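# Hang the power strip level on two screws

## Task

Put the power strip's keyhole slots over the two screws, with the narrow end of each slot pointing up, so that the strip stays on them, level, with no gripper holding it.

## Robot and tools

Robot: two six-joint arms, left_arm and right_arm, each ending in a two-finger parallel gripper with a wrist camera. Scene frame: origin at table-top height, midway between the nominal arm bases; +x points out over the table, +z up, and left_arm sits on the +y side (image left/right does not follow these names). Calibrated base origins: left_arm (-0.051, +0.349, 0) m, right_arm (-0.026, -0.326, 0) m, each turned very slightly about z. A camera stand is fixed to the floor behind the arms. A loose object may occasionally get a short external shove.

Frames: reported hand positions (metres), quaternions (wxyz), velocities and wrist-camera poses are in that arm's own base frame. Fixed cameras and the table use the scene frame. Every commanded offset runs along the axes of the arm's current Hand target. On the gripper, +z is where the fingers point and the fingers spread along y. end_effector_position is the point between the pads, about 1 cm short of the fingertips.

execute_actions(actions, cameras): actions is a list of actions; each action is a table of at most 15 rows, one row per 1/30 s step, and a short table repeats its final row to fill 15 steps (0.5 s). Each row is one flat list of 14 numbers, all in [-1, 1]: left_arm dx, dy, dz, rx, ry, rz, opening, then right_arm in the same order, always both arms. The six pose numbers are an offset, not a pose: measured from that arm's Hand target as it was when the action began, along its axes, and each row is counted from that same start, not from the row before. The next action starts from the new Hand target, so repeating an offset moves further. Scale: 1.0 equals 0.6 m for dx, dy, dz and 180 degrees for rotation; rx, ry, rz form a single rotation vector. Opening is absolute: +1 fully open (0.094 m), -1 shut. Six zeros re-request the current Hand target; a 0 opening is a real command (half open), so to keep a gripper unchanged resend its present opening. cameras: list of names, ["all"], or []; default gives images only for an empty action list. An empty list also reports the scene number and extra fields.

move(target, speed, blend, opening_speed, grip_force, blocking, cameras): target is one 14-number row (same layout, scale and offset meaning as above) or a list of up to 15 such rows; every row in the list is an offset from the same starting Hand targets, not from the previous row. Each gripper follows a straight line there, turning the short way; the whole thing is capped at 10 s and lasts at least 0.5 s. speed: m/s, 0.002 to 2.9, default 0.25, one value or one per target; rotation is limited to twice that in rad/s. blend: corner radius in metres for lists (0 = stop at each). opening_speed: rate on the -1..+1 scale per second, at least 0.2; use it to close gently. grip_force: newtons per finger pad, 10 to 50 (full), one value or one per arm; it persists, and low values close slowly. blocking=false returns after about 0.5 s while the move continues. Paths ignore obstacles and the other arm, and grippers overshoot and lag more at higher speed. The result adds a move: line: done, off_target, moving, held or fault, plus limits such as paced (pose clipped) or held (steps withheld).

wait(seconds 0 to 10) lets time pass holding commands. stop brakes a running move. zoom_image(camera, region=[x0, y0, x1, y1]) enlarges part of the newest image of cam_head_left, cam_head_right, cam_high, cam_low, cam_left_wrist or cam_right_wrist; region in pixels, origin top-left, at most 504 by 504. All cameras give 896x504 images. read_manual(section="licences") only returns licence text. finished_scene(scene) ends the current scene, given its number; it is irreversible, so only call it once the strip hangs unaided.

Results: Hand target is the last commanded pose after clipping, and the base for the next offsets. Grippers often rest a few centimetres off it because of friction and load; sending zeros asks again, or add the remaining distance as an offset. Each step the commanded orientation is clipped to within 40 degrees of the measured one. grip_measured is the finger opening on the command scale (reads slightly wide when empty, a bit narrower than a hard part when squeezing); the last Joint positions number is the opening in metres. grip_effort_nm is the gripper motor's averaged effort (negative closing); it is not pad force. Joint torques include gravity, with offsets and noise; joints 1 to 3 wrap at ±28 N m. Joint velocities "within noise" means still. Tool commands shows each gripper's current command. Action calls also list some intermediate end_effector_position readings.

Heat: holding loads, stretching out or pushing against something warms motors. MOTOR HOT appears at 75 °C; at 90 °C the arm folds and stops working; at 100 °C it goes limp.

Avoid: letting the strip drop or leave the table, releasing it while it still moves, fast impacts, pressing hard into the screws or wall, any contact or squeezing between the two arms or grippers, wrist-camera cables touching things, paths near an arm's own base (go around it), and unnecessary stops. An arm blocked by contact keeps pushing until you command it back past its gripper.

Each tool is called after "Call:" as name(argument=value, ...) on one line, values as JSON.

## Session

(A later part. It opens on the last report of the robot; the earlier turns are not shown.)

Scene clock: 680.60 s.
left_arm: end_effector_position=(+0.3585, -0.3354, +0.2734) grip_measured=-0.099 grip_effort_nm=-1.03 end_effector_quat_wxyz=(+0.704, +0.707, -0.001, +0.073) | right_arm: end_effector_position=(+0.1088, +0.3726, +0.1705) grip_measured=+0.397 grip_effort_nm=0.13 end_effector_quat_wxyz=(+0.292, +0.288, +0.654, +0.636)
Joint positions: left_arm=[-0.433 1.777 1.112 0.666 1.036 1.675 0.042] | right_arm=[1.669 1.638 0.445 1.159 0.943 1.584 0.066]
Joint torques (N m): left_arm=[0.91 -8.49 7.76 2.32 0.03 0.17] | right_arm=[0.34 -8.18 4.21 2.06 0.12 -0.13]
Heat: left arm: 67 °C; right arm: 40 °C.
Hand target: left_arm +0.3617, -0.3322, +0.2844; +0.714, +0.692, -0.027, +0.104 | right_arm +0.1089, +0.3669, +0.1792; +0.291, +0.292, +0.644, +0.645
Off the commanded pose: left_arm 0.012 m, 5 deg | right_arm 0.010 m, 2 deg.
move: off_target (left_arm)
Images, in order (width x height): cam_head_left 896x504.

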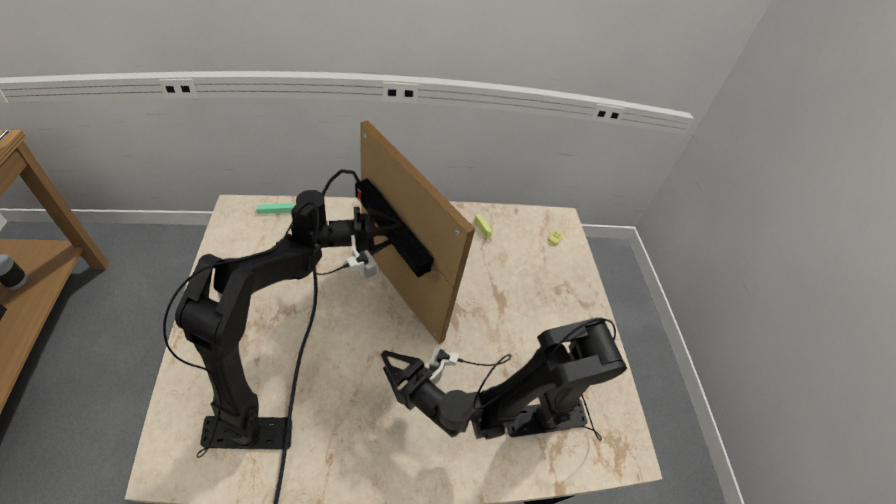

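Call:
move(target=[[-0.026,-0.03,-0.006,0,0,-0.012,-0.4,0,0,0,0,0,0,0.4]], speed=0.06, cameras=["cam_head_left"])

Call:
zoom_image(camera="cam_head_left", region=[320, 160, 460, 300])

Scene clock: 684.73 s.
left_arm: end_effector_position=(+0.3493, -0.3306, +0.2530) grip_measured=-0.099 grip_effort_nm=-1.03 end_effector_quat_wxyz=(+0.706, +0.705, +0.011, +0.065) | right_arm: end_effector_position=(+0.1088, +0.3726, +0.1705) grip_measured=+0.397 grip_effort_nm=0.13 end_effector_quat_wxyz=(+0.292, +0.288, +0.654, +0.636)
Joint positions: left_arm=[-0.433 1.777 1.015 0.771 1.031 1.638 0.042] | right_arm=[1.669 1.638 0.445 1.159 0.943 1.584 0.066]
Joint torques (N m): left_arm=[-0.08 -8.47 7.43 2.25 -0.03 0.15] | right_arm=[0.25 -8.42 4.33 2.06 0.12 -0.12]
Heat: left arm: 66 °C; right arm: 40 °C.
Hand target: left_arm +0.3495, -0.3308, +0.2636; +0.716, +0.692, -0.014, +0.091 | right_arm +0.1089, +0.3669, +0.1792; +0.291, +0.292, +0.644, +0.645
Off the commanded pose: left_arm 0.011 m, 5 deg | right_arm 0.010 m, 2 deg.
move: off_target (left_arm)
Images, in order (width x height): cam_head_left 896x504.

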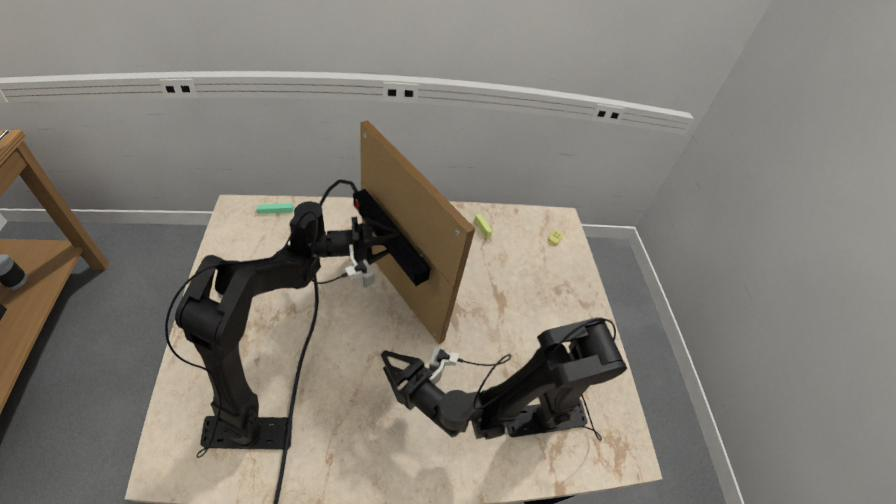

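Scaled by 3.600 from the camera's 896x504 image, which has a finer 1280x720 frame.

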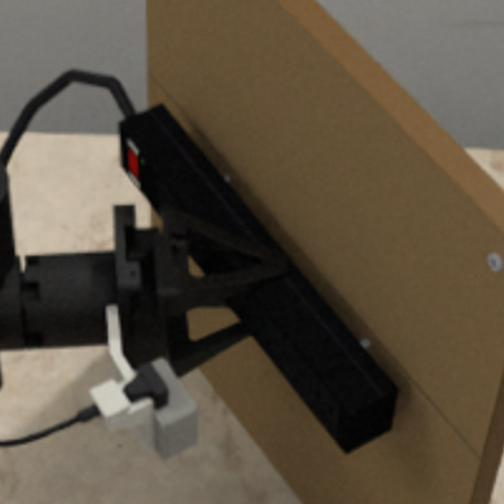

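Call:
move(target=[[-0.008,0.014,0,0,0,0,-0.4,0,0,0,0,0,0,0.4],[-0.010,0.014,0.014,0,0,0,-0.4,0,0,0,0,0,0,0.4]], speed=0.05, cameras=["cam_head_left"])

Call:
zoom_image(camera="cam_head_left", region=[320, 160, 460, 300])

Scene clock: 689.67 s.
left_arm: end_effector_position=(+0.3450, -0.3388, +0.2504) grip_measured=-0.099 grip_effort_nm=-1.03 end_effector_quat_wxyz=(+0.705, +0.706, +0.016, +0.062) | right_arm: end_effector_position=(+0.1088, +0.3726, +0.1705) grip_measured=+0.397 grip_effort_nm=0.13 end_effector_quat_wxyz=(+0.292, +0.288, +0.654, +0.636)
Joint positions: left_arm=[-0.459 1.777 1.009 0.77 1.002 1.635 0.042] | right_arm=[1.669 1.638 0.445 1.159 0.943 1.584 0.066]
Joint torques (N m): left_arm=[-0.38 -10.29 8.55 2.03 -0.01 0.16] | right_arm=[0.25 -8.16 4.29 2.07 0.14 -0.1]
Heat: left arm: 65 °C; right arm: 40 °C.
Hand target: left_arm +0.3431, -0.3396, +0.2714; +0.716, +0.692, -0.014, +0.091 | right_arm +0.1089, +0.3669, +0.1792; +0.291, +0.292, +0.644, +0.645
Off the commanded pose: left_arm 0.021 m, 5 deg | right_arm 0.010 m, 2 deg.
move: off_target (left_arm)
Images, in order (width x height): cam_head_left 896x504.

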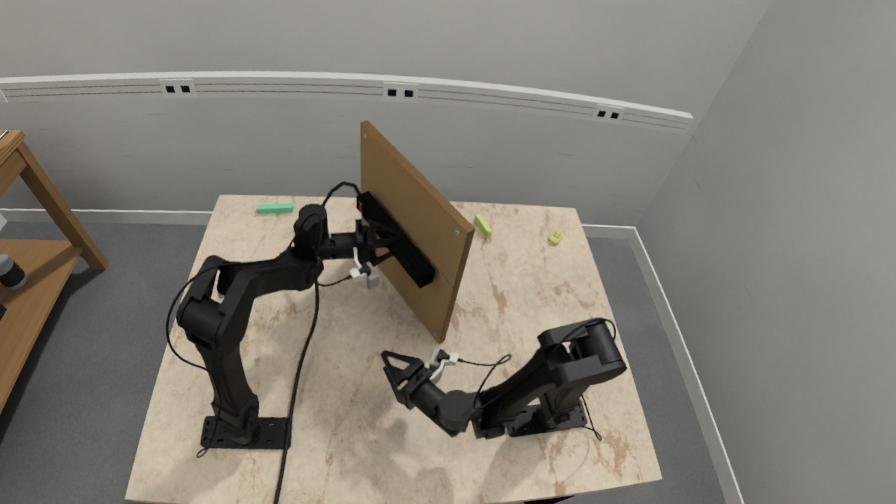

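Scaled by 3.600 from the camera's 896x504 image, which has a finer 1280x720 frame.

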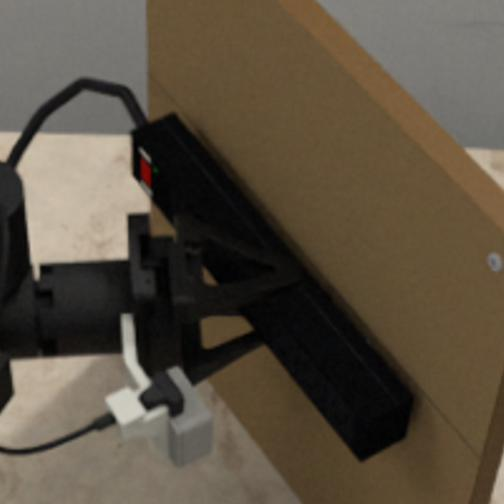

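Call:
move(target=[[0.003,0.02,-0.002,0,0,-0.004,-0.4,0,0,0,0,0,0,0.4],[0.004,0.022,0.026,0,0,-0.004,-0.4,0,0,0,0,0,0,0.4]], speed=0.05, cameras=["cam_head_left"])

Call:
zoom_image(camera="cam_head_left", region=[320, 160, 460, 300])

Scene clock: 694.53 s.
left_arm: end_effector_position=(+0.3405, -0.3486, +0.2535) grip_measured=-0.099 grip_effort_nm=-1.03 end_effector_quat_wxyz=(+0.700, +0.712, +0.024, +0.046) | right_arm: end_effector_position=(+0.1088, +0.3726, +0.1705) grip_measured=+0.397 grip_effort_nm=0.13 end_effector_quat_wxyz=(+0.292, +0.288, +0.654, +0.636)
Joint positions: left_arm=[-0.486 1.768 1.035 0.706 0.986 1.624 0.042] | right_arm=[1.669 1.638 0.445 1.159 0.943 1.584 0.066]
Joint torques (N m): left_arm=[-0.95 -9.68 11.79 2.06 -0.18 0.17] | right_arm=[0.4 -8.24 4.05 2.07 0.14 -0.11]
Heat: left arm: 64 °C; right arm: 40 °C.
Hand target: left_arm +0.3452, -0.3545, +0.2855; +0.717, +0.692, -0.010, +0.086 | right_arm +0.1089, +0.3669, +0.1792; +0.291, +0.292, +0.644, +0.645
Off the commanded pose: left_arm 0.033 m, 7 deg | right_arm 0.010 m, 2 deg.
move: off_target (left_arm)
Images, in order (width x height): cam_head_left 896x504.

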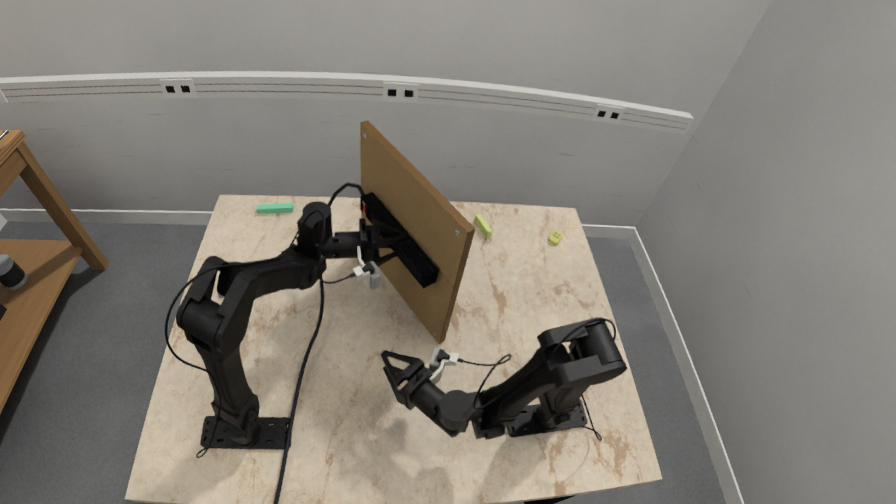

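Scaled by 3.600 from the camera's 896x504 image, which has a finer 1280x720 frame.

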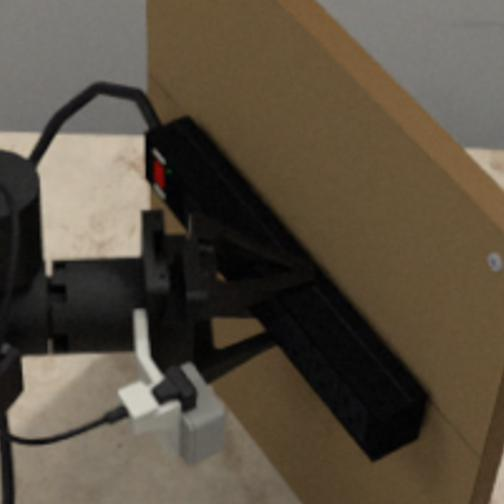

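Call:
move(target=[[0.004,0.006,-0.014,0,0,0,-0.4,0,0,0,0,0,0,0.4],[0.016,0.012,-0.012,0,0,0,-0.4,0,0,0,0,0,0,0.4]], speed=0.03, cameras=["cam_head_left"])

Call:
zoom_image(camera="cam_head_left", region=[320, 160, 460, 300])

Scene clock: 698.90 s.
left_arm: end_effector_position=(+0.3435, -0.3460, +0.2545) grip_measured=-0.099 grip_effort_nm=-1.03 end_effector_quat_wxyz=(+0.696, +0.716, +0.031, +0.034) | right_arm: end_effector_position=(+0.1088, +0.3726, +0.1705) grip_measured=+0.397 grip_effort_nm=0.13 end_effector_quat_wxyz=(+0.292, +0.288, +0.654, +0.636)
Joint positions: left_arm=[-0.473 1.768 1.058 0.657 1.005 1.621 0.042] | right_arm=[1.669 1.638 0.445 1.159 0.943 1.584 0.066]
Joint torques (N m): left_arm=[0.73 -10.17 12.38 2.2 -0.07 0.2] | right_arm=[0.38 -8.17 4.22 2.11 0.15 -0.1]
Heat: left arm: 63 °C; right arm: 40 °C.
Hand target: left_arm +0.3529, -0.3460, +0.2936; +0.717, +0.692, -0.010, +0.086 | right_arm +0.1089, +0.3669, +0.1792; +0.291, +0.292, +0.644, +0.645
Off the commanded pose: left_arm 0.040 m, 8 deg | right_arm 0.010 m, 2 deg.
move: off_target (left_arm)
Images, in order (width x height): cam_head_left 896x504.

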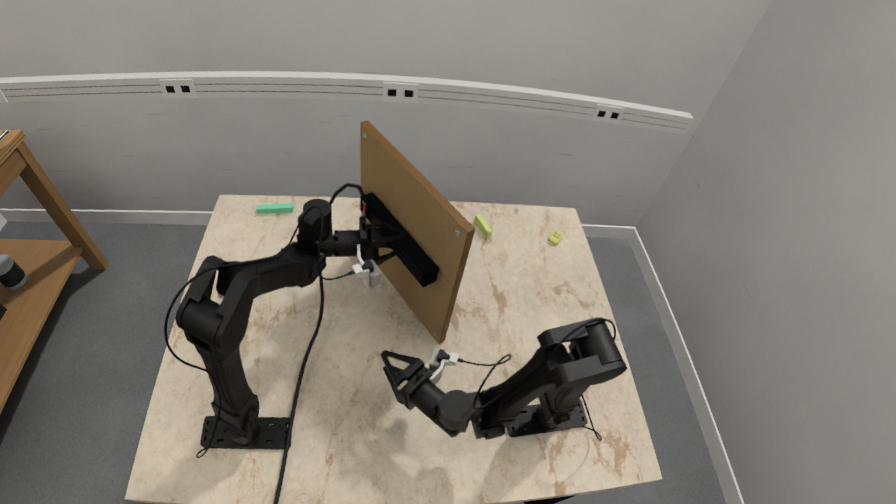

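Scaled by 3.600 from the camera's 896x504 image, which has a finer 1280x720 frame.

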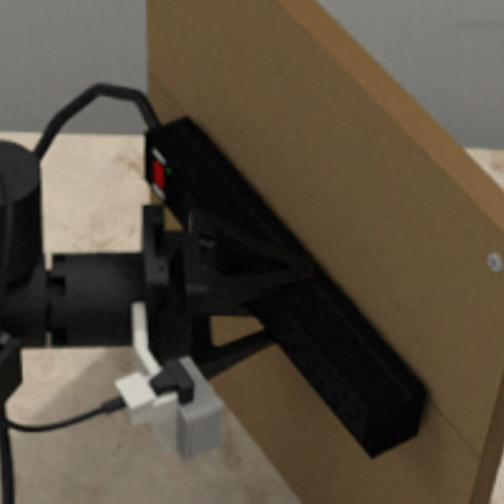

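Call:
move(target=[[0.008,0.016,-0.002,0,0,0.008,-0.4,0,0,0,0,0,0,0.4]], speed=0.03, cameras=["cam_head_left"])

Call:
zoom_image(camera="cam_head_left", region=[320, 160, 460, 300])

Scene clock: 701.70 s.
left_arm: end_effector_position=(+0.3436, -0.3454, +0.2557) grip_measured=-0.099 grip_effort_nm=-1.03 end_effector_quat_wxyz=(+0.692, +0.721, +0.030, +0.023) | right_arm: end_effector_position=(+0.1088, +0.3726, +0.1705) grip_measured=+0.397 grip_effort_nm=0.13 end_effector_quat_wxyz=(+0.292, +0.288, +0.654, +0.636)
Joint positions: left_arm=[-0.468 1.768 1.081 0.609 1.027 1.628 0.042] | right_arm=[1.669 1.638 0.445 1.159 0.943 1.584 0.066]
Joint torques (N m): left_arm=[1.02 -11.32 12.92 2.29 -0.2 0.34] | right_arm=[0.31 -8.29 4.22 2.05 0.11 -0.15]
Heat: left arm: 63 °C; right arm: 40 °C.
Hand target: left_arm +0.3562, -0.3441, +0.3038; +0.716, +0.692, -0.019, +0.095 | right_arm +0.1089, +0.3669, +0.1792; +0.291, +0.292, +0.644, +0.645
Off the commanded pose: left_arm 0.050 m, 11 deg | right_arm 0.010 m, 2 deg.
move: off_target (left_arm)
Images, in order (width x height): cam_head_left 896x504.

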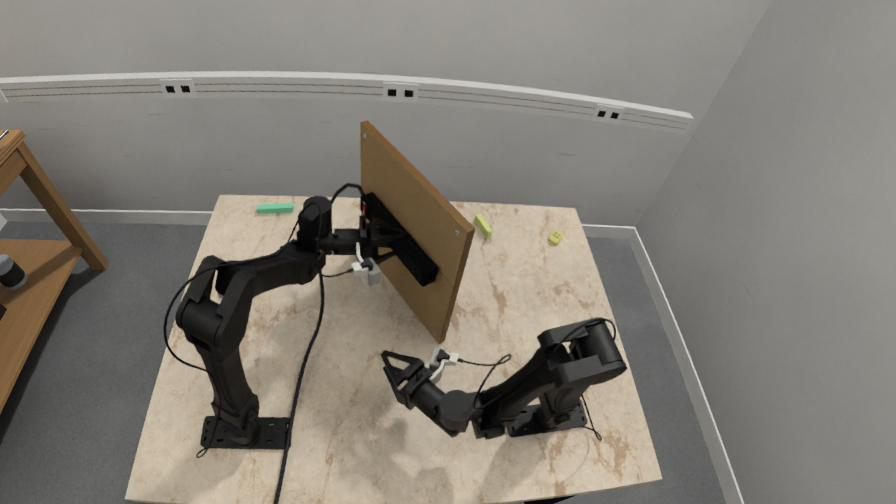

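Scaled by 3.600 from the camera's 896x504 image, which has a finer 1280x720 frame.

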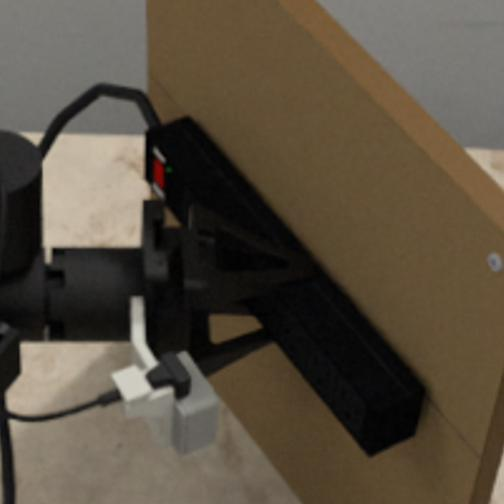

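Call:
move(target=[[0.0,0.012,-0.016,-0.015,0,0,-0.4,0,0,0,0,0,0,0.4],[0.008,0.012,-0.01,-0.015,0,0,-0.4,0,0,0,0,0,0,0.4]], speed=0.03, cameras=["cam_head_left"])

Call:
zoom_image(camera="cam_head_left", region=[320, 160, 460, 300])

Scene clock: 706.60 s.
left_arm: end_effector_position=(+0.3537, -0.3369, +0.2839) grip_measured=-0.099 grip_effort_nm=-1.03 end_effector_quat_wxyz=(+0.716, +0.696, +0.017, +0.054) | right_arm: end_effector_position=(+0.1088, +0.3726, +0.1705) grip_measured=+0.397 grip_effort_nm=0.13 end_effector_quat_wxyz=(+0.292, +0.288, +0.654, +0.636)
Joint positions: left_arm=[-0.441 1.764 1.099 0.726 1.029 1.569 0.042] | right_arm=[1.669 1.638 0.445 1.159 0.943 1.584 0.066]
Joint torques (N m): left_arm=[0.38 -8.58 11.51 2.21 -0.06 0.18] | right_arm=[0.25 -8.21 4.19 2.08 0.12 -0.11]
Heat: left arm: 64 °C; right arm: 40 °C.
Hand target: left_arm +0.3591, -0.3374, +0.3113; +0.732, +0.675, -0.021, +0.095 | right_arm +0.1089, +0.3669, +0.1792; +0.291, +0.292, +0.644, +0.645
Off the commanded pose: left_arm 0.028 m, 7 deg | right_arm 0.010 m, 2 deg.
move: off_target (left_arm)
Images, in order (width x height): cam_head_left 896x504.

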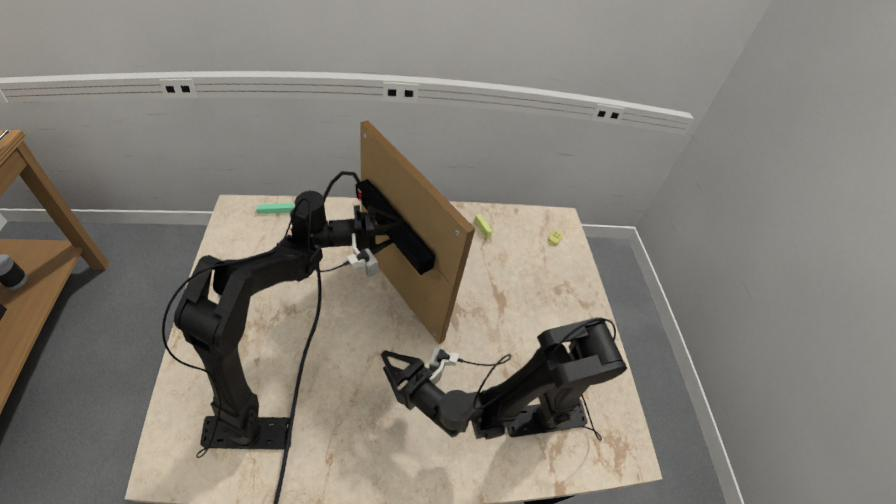

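Scaled by 3.600 from the camera's 896x504 image, which has a finer 1280x720 frame.

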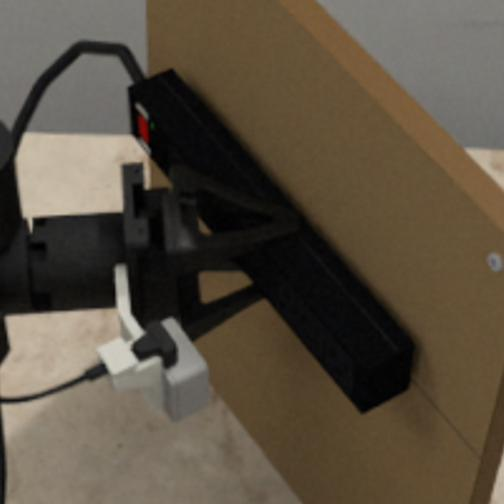

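Call:
move(target=[[-0.01,-0.03,-0.006,0,0,0,-0.4,0,0,0,0,0,0,0.4],[-0.016,-0.03,-0.006,0,0,0.006,-0.4,0,0,0,0,0,0,0.4]], speed=0.05, cameras=["cam_head_left"])

Call:
zoom_image(camera="cam_head_left", region=[320, 160, 460, 300])

Scene clock: 711.90 s.
left_arm: end_effector_position=(+0.3537, -0.3367, +0.2778) grip_measured=-0.099 grip_effort_nm=-1.03 end_effector_quat_wxyz=(+0.720, +0.690, +0.005, +0.068) | right_arm: end_effector_position=(+0.1088, +0.3726, +0.1705) grip_measured=+0.397 grip_effort_nm=0.13 end_effector_quat_wxyz=(+0.292, +0.288, +0.654, +0.636)
Joint positions: left_arm=[-0.441 1.782 1.075 0.797 1.026 1.582 0.042] | right_arm=[1.669 1.638 0.445 1.159 0.943 1.584 0.066]
Joint torques (N m): left_arm=[-0.13 -9.21 7.54 2.26 -0.09 0.26] | right_arm=[0.24 -8.25 4.25 2.06 0.13 -0.13]
Heat: left arm: 64 °C; right arm: 40 °C.
Hand target: left_arm +0.3524, -0.3361, +0.2917; +0.731, +0.675, -0.027, +0.102 | right_arm +0.1089, +0.3669, +0.1792; +0.291, +0.292, +0.644, +0.645
Off the commanded pose: left_arm 0.014 m, 6 deg | right_arm 0.010 m, 2 deg.
move: off_target (left_arm)
Images, in order (width x height): cam_head_left 896x504.

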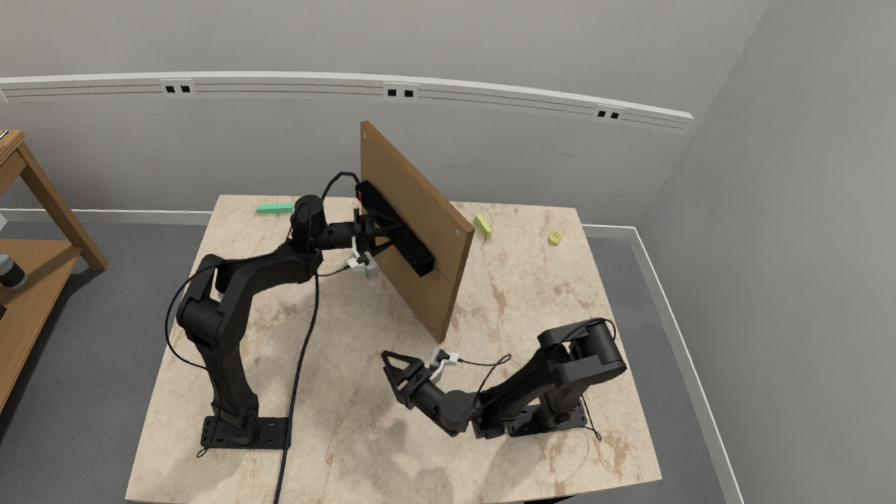

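Scaled by 3.600 from the camera's 896x504 image, which has a finer 1280x720 frame.

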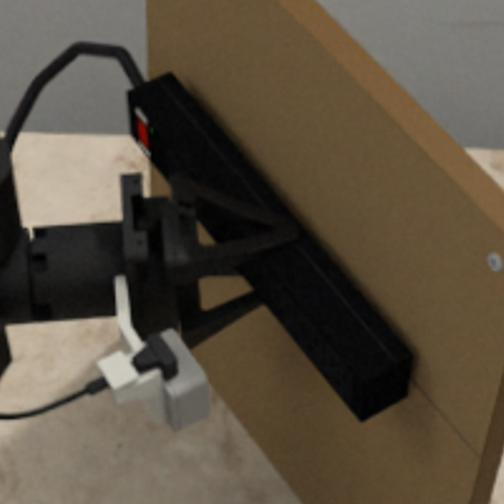

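Call:
move(target=[[-0.022,-0.026,-0.003,0,0,0,-0.4,0,0,0,0,0,0,0.4]], speed=0.05, cameras=["cam_head_left"])

Call:
zoom_image(camera="cam_head_left", region=[320, 160, 460, 300])

Scene clock: 716.13 s.
left_arm: end_effector_position=(+0.3446, -0.3357, +0.2616) grip_measured=-0.099 grip_effort_nm=-1.03 end_effector_quat_wxyz=(+0.720, +0.690, +0.002, +0.074) | right_arm: end_effector_position=(+0.1088, +0.3726, +0.1705) grip_measured=+0.397 grip_effort_nm=0.13 end_effector_quat_wxyz=(+0.292, +0.288, +0.654, +0.636)
Joint positions: left_arm=[-0.451 1.782 0.998 0.876 1.013 1.591 0.042] | right_arm=[1.669 1.638 0.445 1.159 0.943 1.584 0.066]
Joint torques (N m): left_arm=[-0.58 -8.75 7.34 2.23 -0.1 0.2] | right_arm=[0.28 -8.38 4.18 2.06 0.13 -0.12]
Heat: left arm: 63 °C; right arm: 40 °C.
Hand target: left_arm +0.3422, -0.3370, +0.2740; +0.731, +0.675, -0.027, +0.102 | right_arm +0.1089, +0.3669, +0.1792; +0.291, +0.292, +0.644, +0.645
Off the commanded pose: left_arm 0.013 m, 5 deg | right_arm 0.010 m, 2 deg.
move: off_target (left_arm)
Images, in order (width x height): cam_head_left 896x504.

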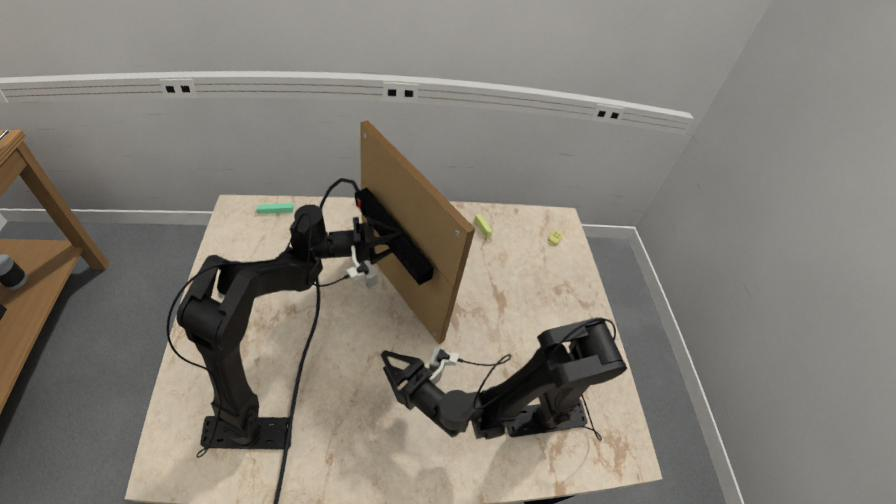

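Scaled by 3.600 from the camera's 896x504 image, which has a finer 1280x720 frame.

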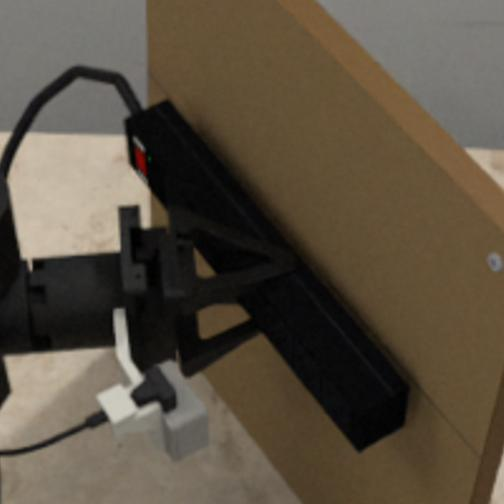

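Call:
move(target=[[-0.003,0.006,0,0,0,-0.012,-0.4,0,0,0,0,0,0,0.4],[-0.003,0.006,0.028,0,0,-0.012,-0.4,0,0,0,0,0,0,0.4]], speed=0.04, cameras=["cam_head_left"])

Call:
zoom_image(camera="cam_head_left", region=[320, 160, 460, 300])

Scene clock: 720.57 s.
left_arm: end_effector_position=(+0.3369, -0.3487, +0.2602) grip_measured=-0.099 grip_effort_nm=-1.03 end_effector_quat_wxyz=(+0.721, +0.690, +0.012, +0.057) | right_arm: end_effector_position=(+0.1088, +0.3726, +0.1705) grip_measured=+0.397 grip_effort_nm=0.13 end_effector_quat_wxyz=(+0.292, +0.288, +0.654, +0.636)
Joint positions: left_arm=[-0.49 1.784 0.998 0.871 0.983 1.561 0.042] | right_arm=[1.669 1.638 0.445 1.159 0.943 1.584 0.066]
Joint torques (N m): left_arm=[-0.75 -7.98 10.55 2.01 -0.19 0.2] | right_arm=[0.36 -8.14 4.08 2.06 0.11 -0.12]
Heat: left arm: 64 °C; right arm: 40 °C.
Hand target: left_arm +0.3415, -0.3535, +0.2786; +0.732, +0.675, -0.014, +0.088 | right_arm +0.1089, +0.3669, +0.1792; +0.291, +0.292, +0.644, +0.645
Off the commanded pose: left_arm 0.020 m, 5 deg | right_arm 0.010 m, 2 deg.
move: off_target (left_arm)
Images, in order (width x height): cam_head_left 896x504.

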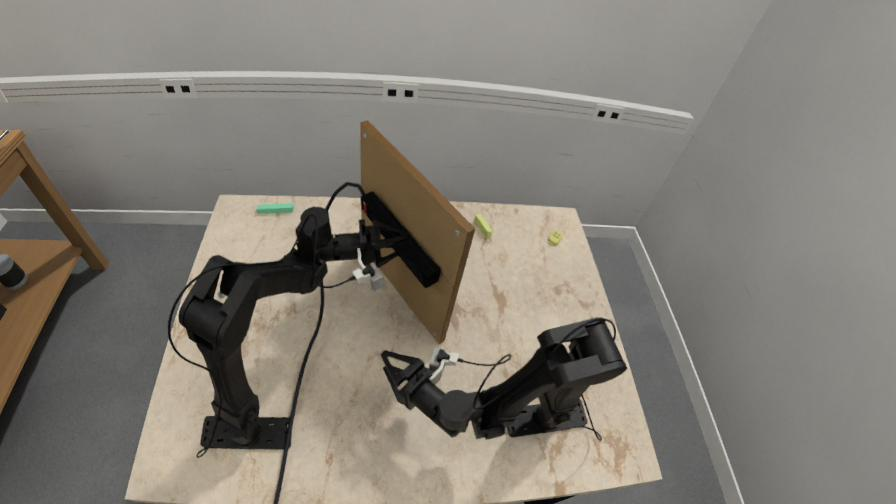

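Scaled by 3.600 from the camera's 896x504 image, which has a finer 1280x720 frame.

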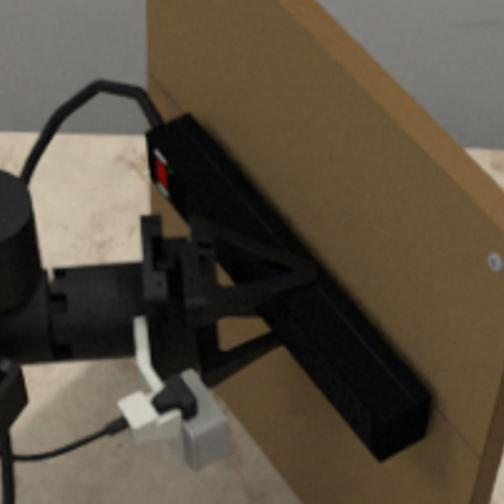

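Call:
move(target=[[0.008,0.006,-0.02,0,0,0,-0.4,0,0,0,0,0,0,0.4],[0.018,0.006,-0.014,0,0,0,-0.4,0,0,0,0,0,0,0.4]], speed=0.04, cameras=["cam_head_left"])

Call:
zoom_image(camera="cam_head_left", region=[320, 160, 460, 300])

Scene clock: 726.60 s.
left_arm: end_effector_position=(+0.3439, -0.3435, +0.2617) grip_measured=-0.099 grip_effort_nm=-1.03 end_effector_quat_wxyz=(+0.721, +0.691, +0.015, +0.058) | right_arm: end_effector_position=(+0.1088, +0.3726, +0.1705) grip_measured=+0.397 grip_effort_nm=0.13 end_effector_quat_wxyz=(+0.292, +0.288, +0.654, +0.636)
Joint positions: left_arm=[-0.47 1.791 1.015 0.859 0.997 1.559 0.042] | right_arm=[1.669 1.638 0.445 1.159 0.943 1.584 0.066]
Joint torques (N m): left_arm=[0.65 -8.14 11.17 2.01 0 0.14] | right_arm=[0.35 -8.31 4.12 2.04 0.14 -0.13]
Heat: left arm: 63 °C; right arm: 40 °C.
Hand target: left_arm +0.3507, -0.3437, +0.2829; +0.732, +0.675, -0.014, +0.088 | right_arm +0.1089, +0.3669, +0.1792; +0.291, +0.292, +0.644, +0.645
Off the commanded pose: left_arm 0.022 m, 5 deg | right_arm 0.010 m, 2 deg.
move: off_target (left_arm)
Images, in order (width x height): cam_head_left 896x504.

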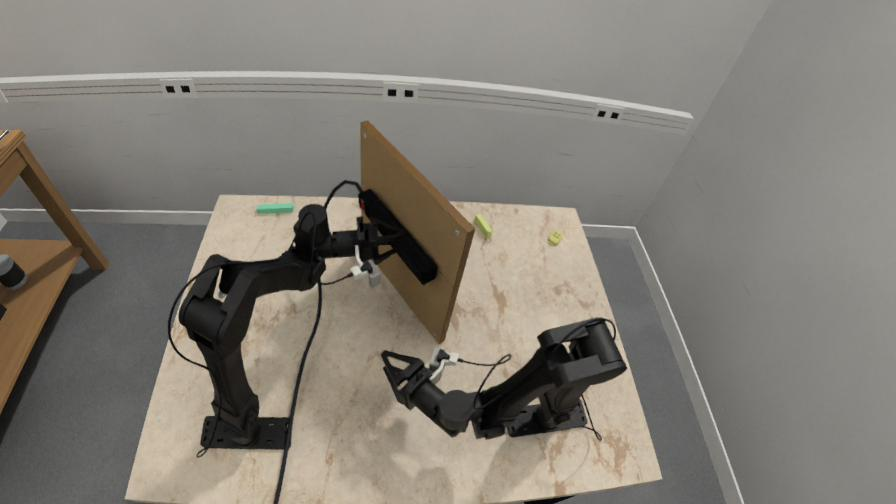

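Scaled by 3.600 from the camera's 896x504 image, which has a finer 1280x720 frame.

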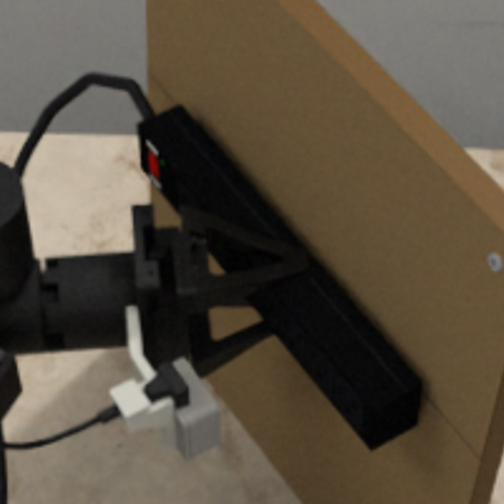

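Call:
move(target=[[0.006,0.003,0.018,0,0,0.004,-0.4,0,0,0,0,0,0,0.4],[0.01,0.003,0.035,0,0,0.004,-0.4,0,0,0,0,0,0,0.4]], speed=0.04, cameras=["cam_head_left"])

Call:
zoom_image(camera="cam_head_left", region=[320, 160, 460, 300])

Scene clock: 730.43 s.
left_arm: end_effector_position=(+0.3441, -0.3460, +0.2612) grip_measured=-0.099 grip_effort_nm=-1.03 end_effector_quat_wxyz=(+0.717, +0.695, +0.007, +0.041) | right_arm: end_effector_position=(+0.1088, +0.3726, +0.1705) grip_measured=+0.397 grip_effort_nm=0.13 end_effector_quat_wxyz=(+0.292, +0.288, +0.654, +0.636)
Joint positions: left_arm=[-0.467 1.807 1.051 0.82 1.037 1.563 0.042] | right_arm=[1.669 1.638 0.445 1.159 0.943 1.584 0.066]
Joint torques (N m): left_arm=[-3.04 -6.74 14.02 2.04 -0.74 0.25] | right_arm=[0.31 -8.21 4.23 2.08 0.11 -0.15]
Heat: left arm: 63 °C; right arm: 40 °C.
Hand target: left_arm +0.3584, -0.3637, +0.2874; +0.732, +0.675, -0.019, +0.093 | right_arm +0.1089, +0.3669, +0.1792; +0.291, +0.292, +0.644, +0.645
Off the commanded pose: left_arm 0.035 m, 7 deg | right_arm 0.010 m, 2 deg.
move: off_target (left_arm)
Images, in order (width x height): cam_head_left 896x504.

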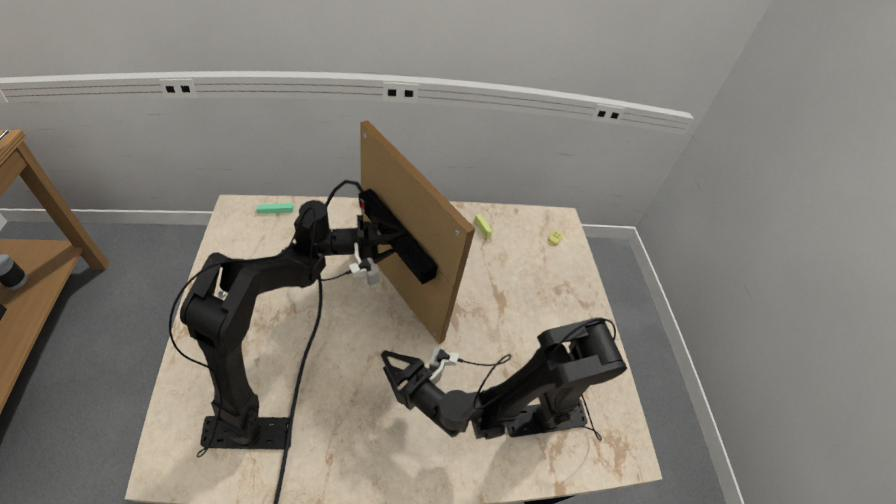

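Scaled by 3.600 from the camera's 896x504 image, which has a finer 1280x720 frame.

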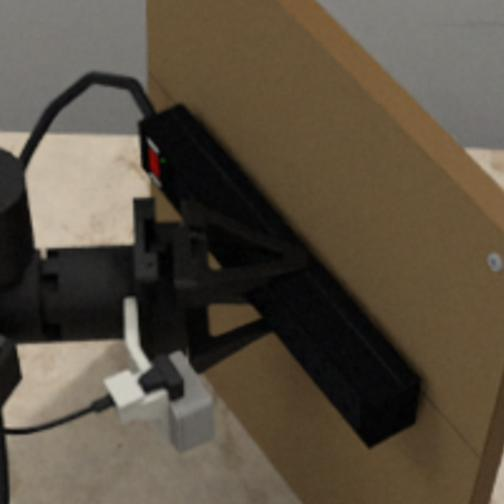

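Call:
move(target=[[-0.004,0.006,-0.022,0,0,0,-0.4,0,0,0,0,0,0,0.4],[-0.008,0.008,-0.020,0,0,0,-0.4,0,0,0,0,0,0,0.4],[-0.014,0.012,-0.016,0,0,0,-0.4,0,0,0,0,0,0,0.4]], speed=0.03, cameras=["cam_head_left"])

Call:
zoom_image(camera="cam_head_left", region=[320, 160, 460, 300])

Scene clock: 734.87 s.
left_arm: end_effector_position=(+0.3442, -0.3455, +0.2611) grip_measured=-0.099 grip_effort_nm=-1.03 end_effector_quat_wxyz=(+0.717, +0.696, +0.006, +0.041) | right_arm: end_effector_position=(+0.1088, +0.3726, +0.1705) grip_measured=+0.397 grip_effort_nm=0.13 end_effector_quat_wxyz=(+0.292, +0.288, +0.654, +0.636)
Joint positions: left_arm=[-0.465 1.807 1.051 0.82 1.039 1.563 0.042] | right_arm=[1.669 1.638 0.445 1.159 0.943 1.584 0.066]
Joint torques (N m): left_arm=[-2.47 -10.81 10.47 1.99 -0.67 0.22] | right_arm=[0.21 -8.18 4.05 2.05 0.14 -0.14]
Heat: left arm: 62 °C; right arm: 40 °C.
Hand target: left_arm +0.3480, -0.3547, +0.2923; +0.732, +0.675, -0.019, +0.093 | right_arm +0.1089, +0.3669, +0.1792; +0.291, +0.292, +0.644, +0.645
Off the commanded pose: left_arm 0.033 m, 7 deg | right_arm 0.010 m, 2 deg.
move: off_target (left_arm)
Images, in order (width x height): cam_head_left 896x504.

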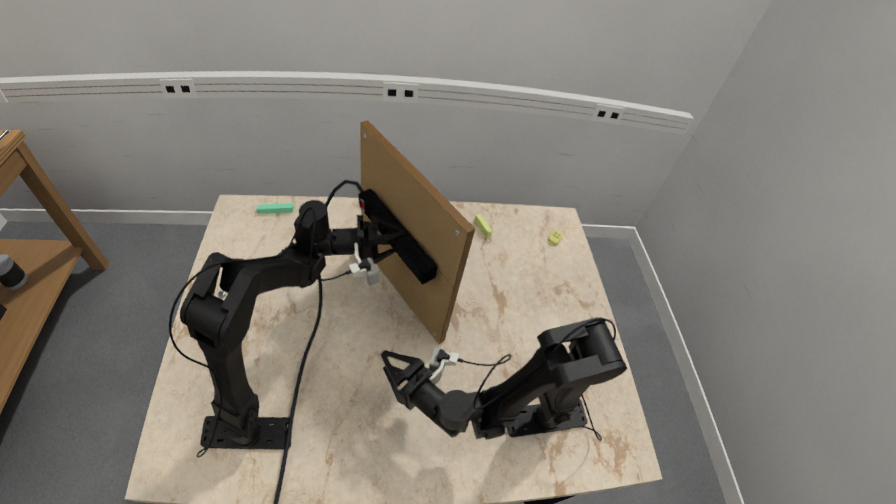

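Scaled by 3.600 from the camera's 896x504 image, which has a finer 1280x720 frame.

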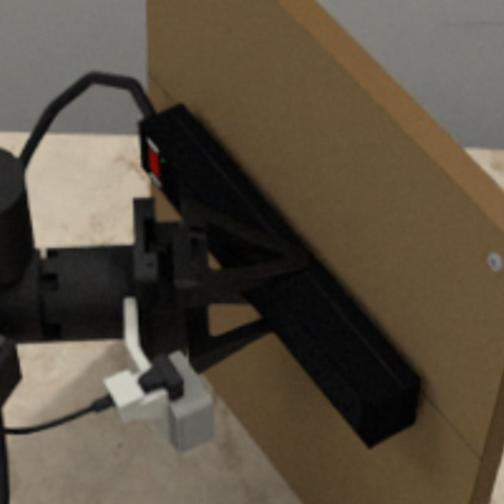

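Increase lift and −u gradually.

Call:
move(target=[[-0.006,0.01,-0.006,0,0,0,-0.4,0,0,0,0,0,0,0.4],[-0.012,0.012,0.01,0,0,0,-0.4,0,0,0,0,0,0,0.4]], speed=0.03, cameras=["cam_head_left"])

Call:
zoom_image(camera="cam_head_left", region=[320, 160, 460, 300])

Scene clock: 738.03 s.
left_arm: end_effector_position=(+0.3443, -0.3458, +0.2631) grip_measured=-0.099 grip_effort_nm=-1.03 end_effector_quat_wxyz=(+0.713, +0.700, +0.020, +0.040) | right_arm: end_effector_position=(+0.1088, +0.3726, +0.1705) grip_measured=+0.397 grip_effort_nm=0.13 end_effector_quat_wxyz=(+0.292, +0.288, +0.654, +0.636)
Joint positions: left_arm=[-0.47 1.786 1.051 0.774 1.015 1.565 0.042] | right_arm=[1.669 1.638 0.445 1.159 0.943 1.584 0.066]
Joint torques (N m): left_arm=[-4.26 -11.22 10.25 2.2 -0.65 0.25] | right_arm=[0.23 -8.29 4.16 2.04 0.14 -0.13]
Heat: left arm: 62 °C; right arm: 40 °C.
Hand target: left_arm +0.3404, -0.3609, +0.2988; +0.732, +0.675, -0.019, +0.093 | right_arm +0.1089, +0.3669, +0.1792; +0.291, +0.292, +0.644, +0.645
Off the commanded pose: left_arm 0.039 m, 8 deg | right_arm 0.010 m, 2 deg.
move: off_target (left_arm)
Images, in order (width x height): cam_head_left 896x504.

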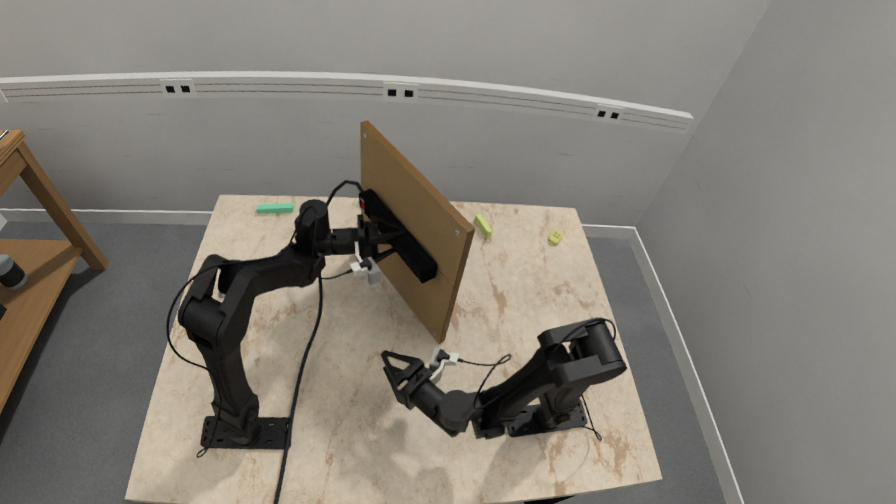

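Scaled by 3.600 from the camera's 896x504 image, which has a finer 1280x720 frame.

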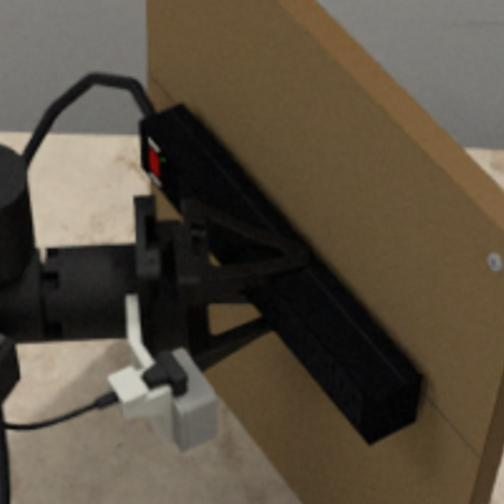

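Call:
move(target=[[-0.006,0.006,-0.003,0,0,0.003,-0.4,0,0,0,0,0,0,0.4],[-0.01,0.01,0.008,0,0,0.006,-0.4,0,0,0,0,0,0,0.4]], speed=0.03, cameras=["cam_head_left"])

Call:
zoom_image(camera="cam_head_left", region=[320, 160, 460, 300])

Scene clock: 741.50 s.
left_arm: end_effector_position=(+0.3379, -0.3505, +0.2673) grip_measured=-0.099 grip_effort_nm=-1.03 end_effector_quat_wxyz=(+0.710, +0.702, +0.020, +0.040) | right_arm: end_effector_position=(+0.1088, +0.3726, +0.1705) grip_measured=+0.397 grip_effort_nm=0.13 end_effector_quat_wxyz=(+0.292, +0.288, +0.654, +0.636)
Joint positions: left_arm=[-0.489 1.761 1.051 0.733 0.997 1.579 0.042] | right_arm=[1.669 1.638 0.445 1.159 0.943 1.584 0.066]
Joint torques (N m): left_arm=[-4.37 -10.81 10.3 2.36 -0.65 0.34] | right_arm=[0.32 -8.31 4.22 2.08 0.11 -0.14]
Heat: left arm: 62 °C; right arm: 40 °C.
Hand target: left_arm +0.3339, -0.3659, +0.3043; +0.731, +0.675, -0.025, +0.099 | right_arm +0.1089, +0.3669, +0.1792; +0.291, +0.292, +0.644, +0.645
Off the commanded pose: left_arm 0.040 m, 9 deg | right_arm 0.010 m, 2 deg.
move: off_target (left_arm)
Images, in order (width x height): cam_head_left 896x504.

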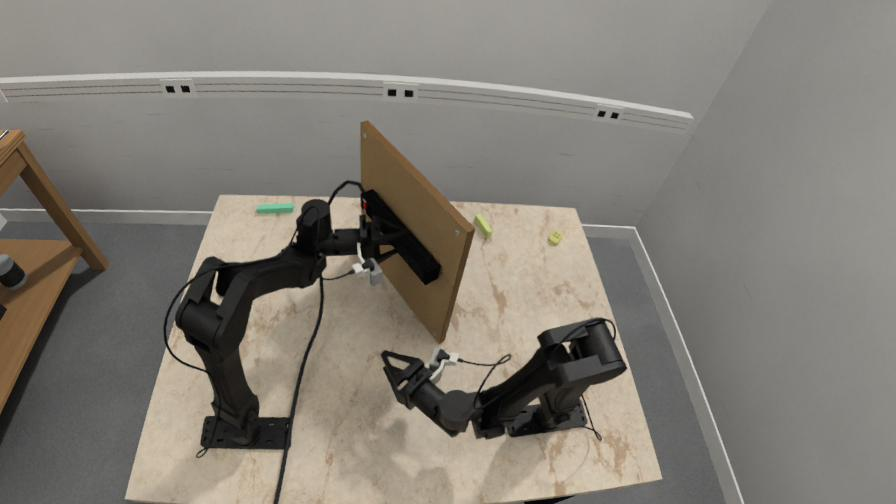

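Scaled by 3.600 from the camera's 896x504 image, which has a finer 1280x720 frame.

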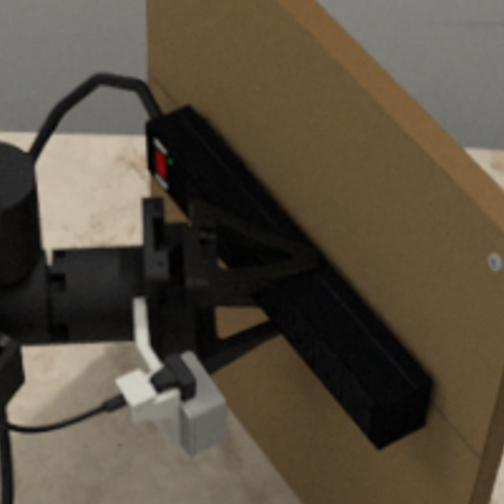

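Call:
move(target=[[0.006,-0.008,-0.014,0,0,0.01,-0.4,0,0,0,0,0,0,0.4],[0.014,-0.014,-0.01,0,0,0.012,-0.4,0,0,0,0,0,0,0.4]], speed=0.02, cameras=["cam_head_left"])

Call:
zoom_image(camera="cam_head_left", region=[320, 160, 460, 300])

Scene clock: 746.23 s.
left_arm: end_effector_position=(+0.3364, -0.3508, +0.2689) grip_measured=-0.099 grip_effort_nm=-1.03 end_effector_quat_wxyz=(+0.710, +0.702, +0.002, +0.054) | right_arm: end_effector_position=(+0.1088, +0.3726, +0.1705) grip_measured=+0.397 grip_effort_nm=0.13 end_effector_quat_wxyz=(+0.292, +0.288, +0.654, +0.636)
Joint positions: left_arm=[-0.491 1.758 1.051 0.734 1 1.621 0.042] | right_arm=[1.669 1.638 0.445 1.159 0.943 1.584 0.066]
Joint torques (N m): left_arm=[-1.73 -7.99 11.03 2.5 -0.45 0.33] | right_arm=[0.27 -8.32 4.14 2.09 0.13 -0.16]
Heat: left arm: 62 °C; right arm: 40 °C.
Hand target: left_arm +0.3432, -0.3596, +0.2969; +0.729, +0.674, -0.038, +0.113 | right_arm +0.1089, +0.3669, +0.1792; +0.291, +0.292, +0.644, +0.645
Off the commanded pose: left_arm 0.030 m, 9 deg | right_arm 0.010 m, 2 deg.
move: off_target (left_arm)
Images, in order (width x height): cam_head_left 896x504.

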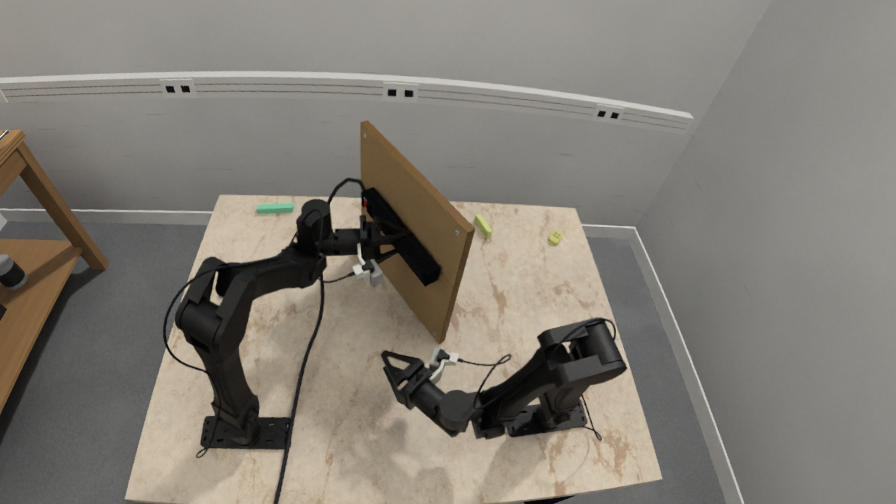

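Scaled by 3.600 from the camera's 896x504 image, which has a finer 1280x720 frame.

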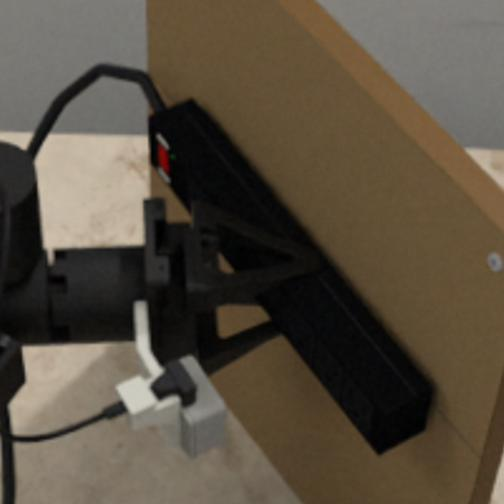

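Call:
move(target=[[0.006,-0.01,-0.004,0,0,-0.005,-0.4,0,0,0,0,0,0,0.4],[0.012,-0.016,-0.002,0,0,-0.005,-0.4,0,0,0,0,0,0,0.4]], speed=0.02, cameras=["cam_head_left"])

Call:
zoom_image(camera="cam_head_left", region=[320, 160, 460, 300])

Scene clock: 750.37 s.
left_arm: end_effector_position=(+0.3349, -0.3525, +0.2676) grip_measured=-0.099 grip_effort_nm=-1.03 end_effector_quat_wxyz=(+0.718, +0.694, -0.017, +0.054) | right_arm: end_effector_position=(+0.1088, +0.3726, +0.1705) grip_measured=+0.397 grip_effort_nm=0.13 end_effector_quat_wxyz=(+0.292, +0.288, +0.654, +0.636)
Joint positions: left_arm=[-0.489 1.787 1.051 0.805 1.03 1.611 0.042] | right_arm=[1.669 1.638 0.445 1.159 0.943 1.584 0.066]
Joint torques (N m): left_arm=[-0.38 -7.16 12 2.12 -0.62 0.22] | right_arm=[0.27 -8.29 4.22 2.06 0.14 -0.13]
Heat: left arm: 63 °C; right arm: 40 °C.
Hand target: left_arm +0.3521, -0.3581, +0.2889; +0.730, +0.674, -0.032, +0.108 | right_arm +0.1089, +0.3669, +0.1792; +0.291, +0.292, +0.644, +0.645
Off the commanded pose: left_arm 0.028 m, 7 deg | right_arm 0.010 m, 2 deg.
move: off_target (left_arm)
Images, in order (width x height): cam_head_left 896x504.

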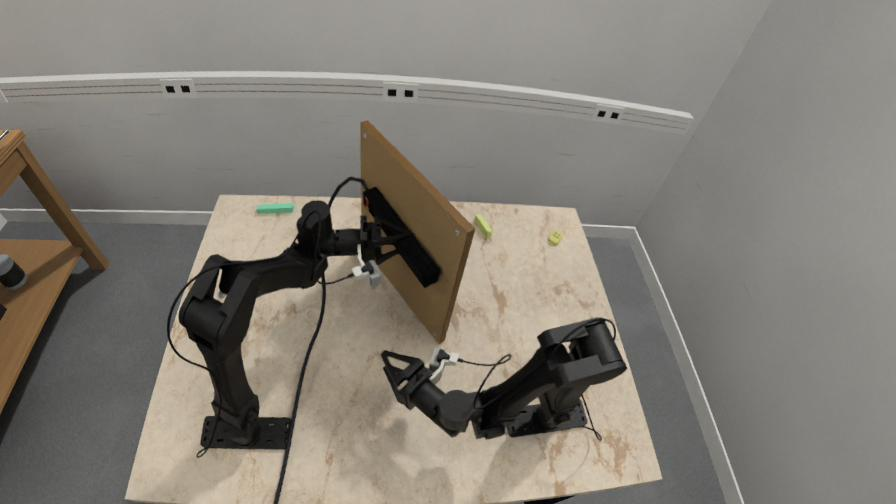

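Scaled by 3.600 from the camera's 896x504 image, which has a finer 1280x720 frame.

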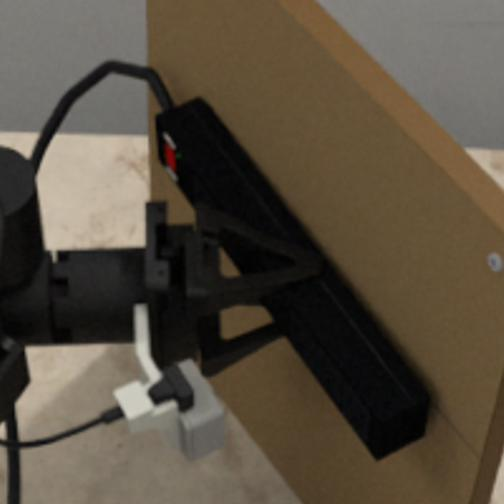

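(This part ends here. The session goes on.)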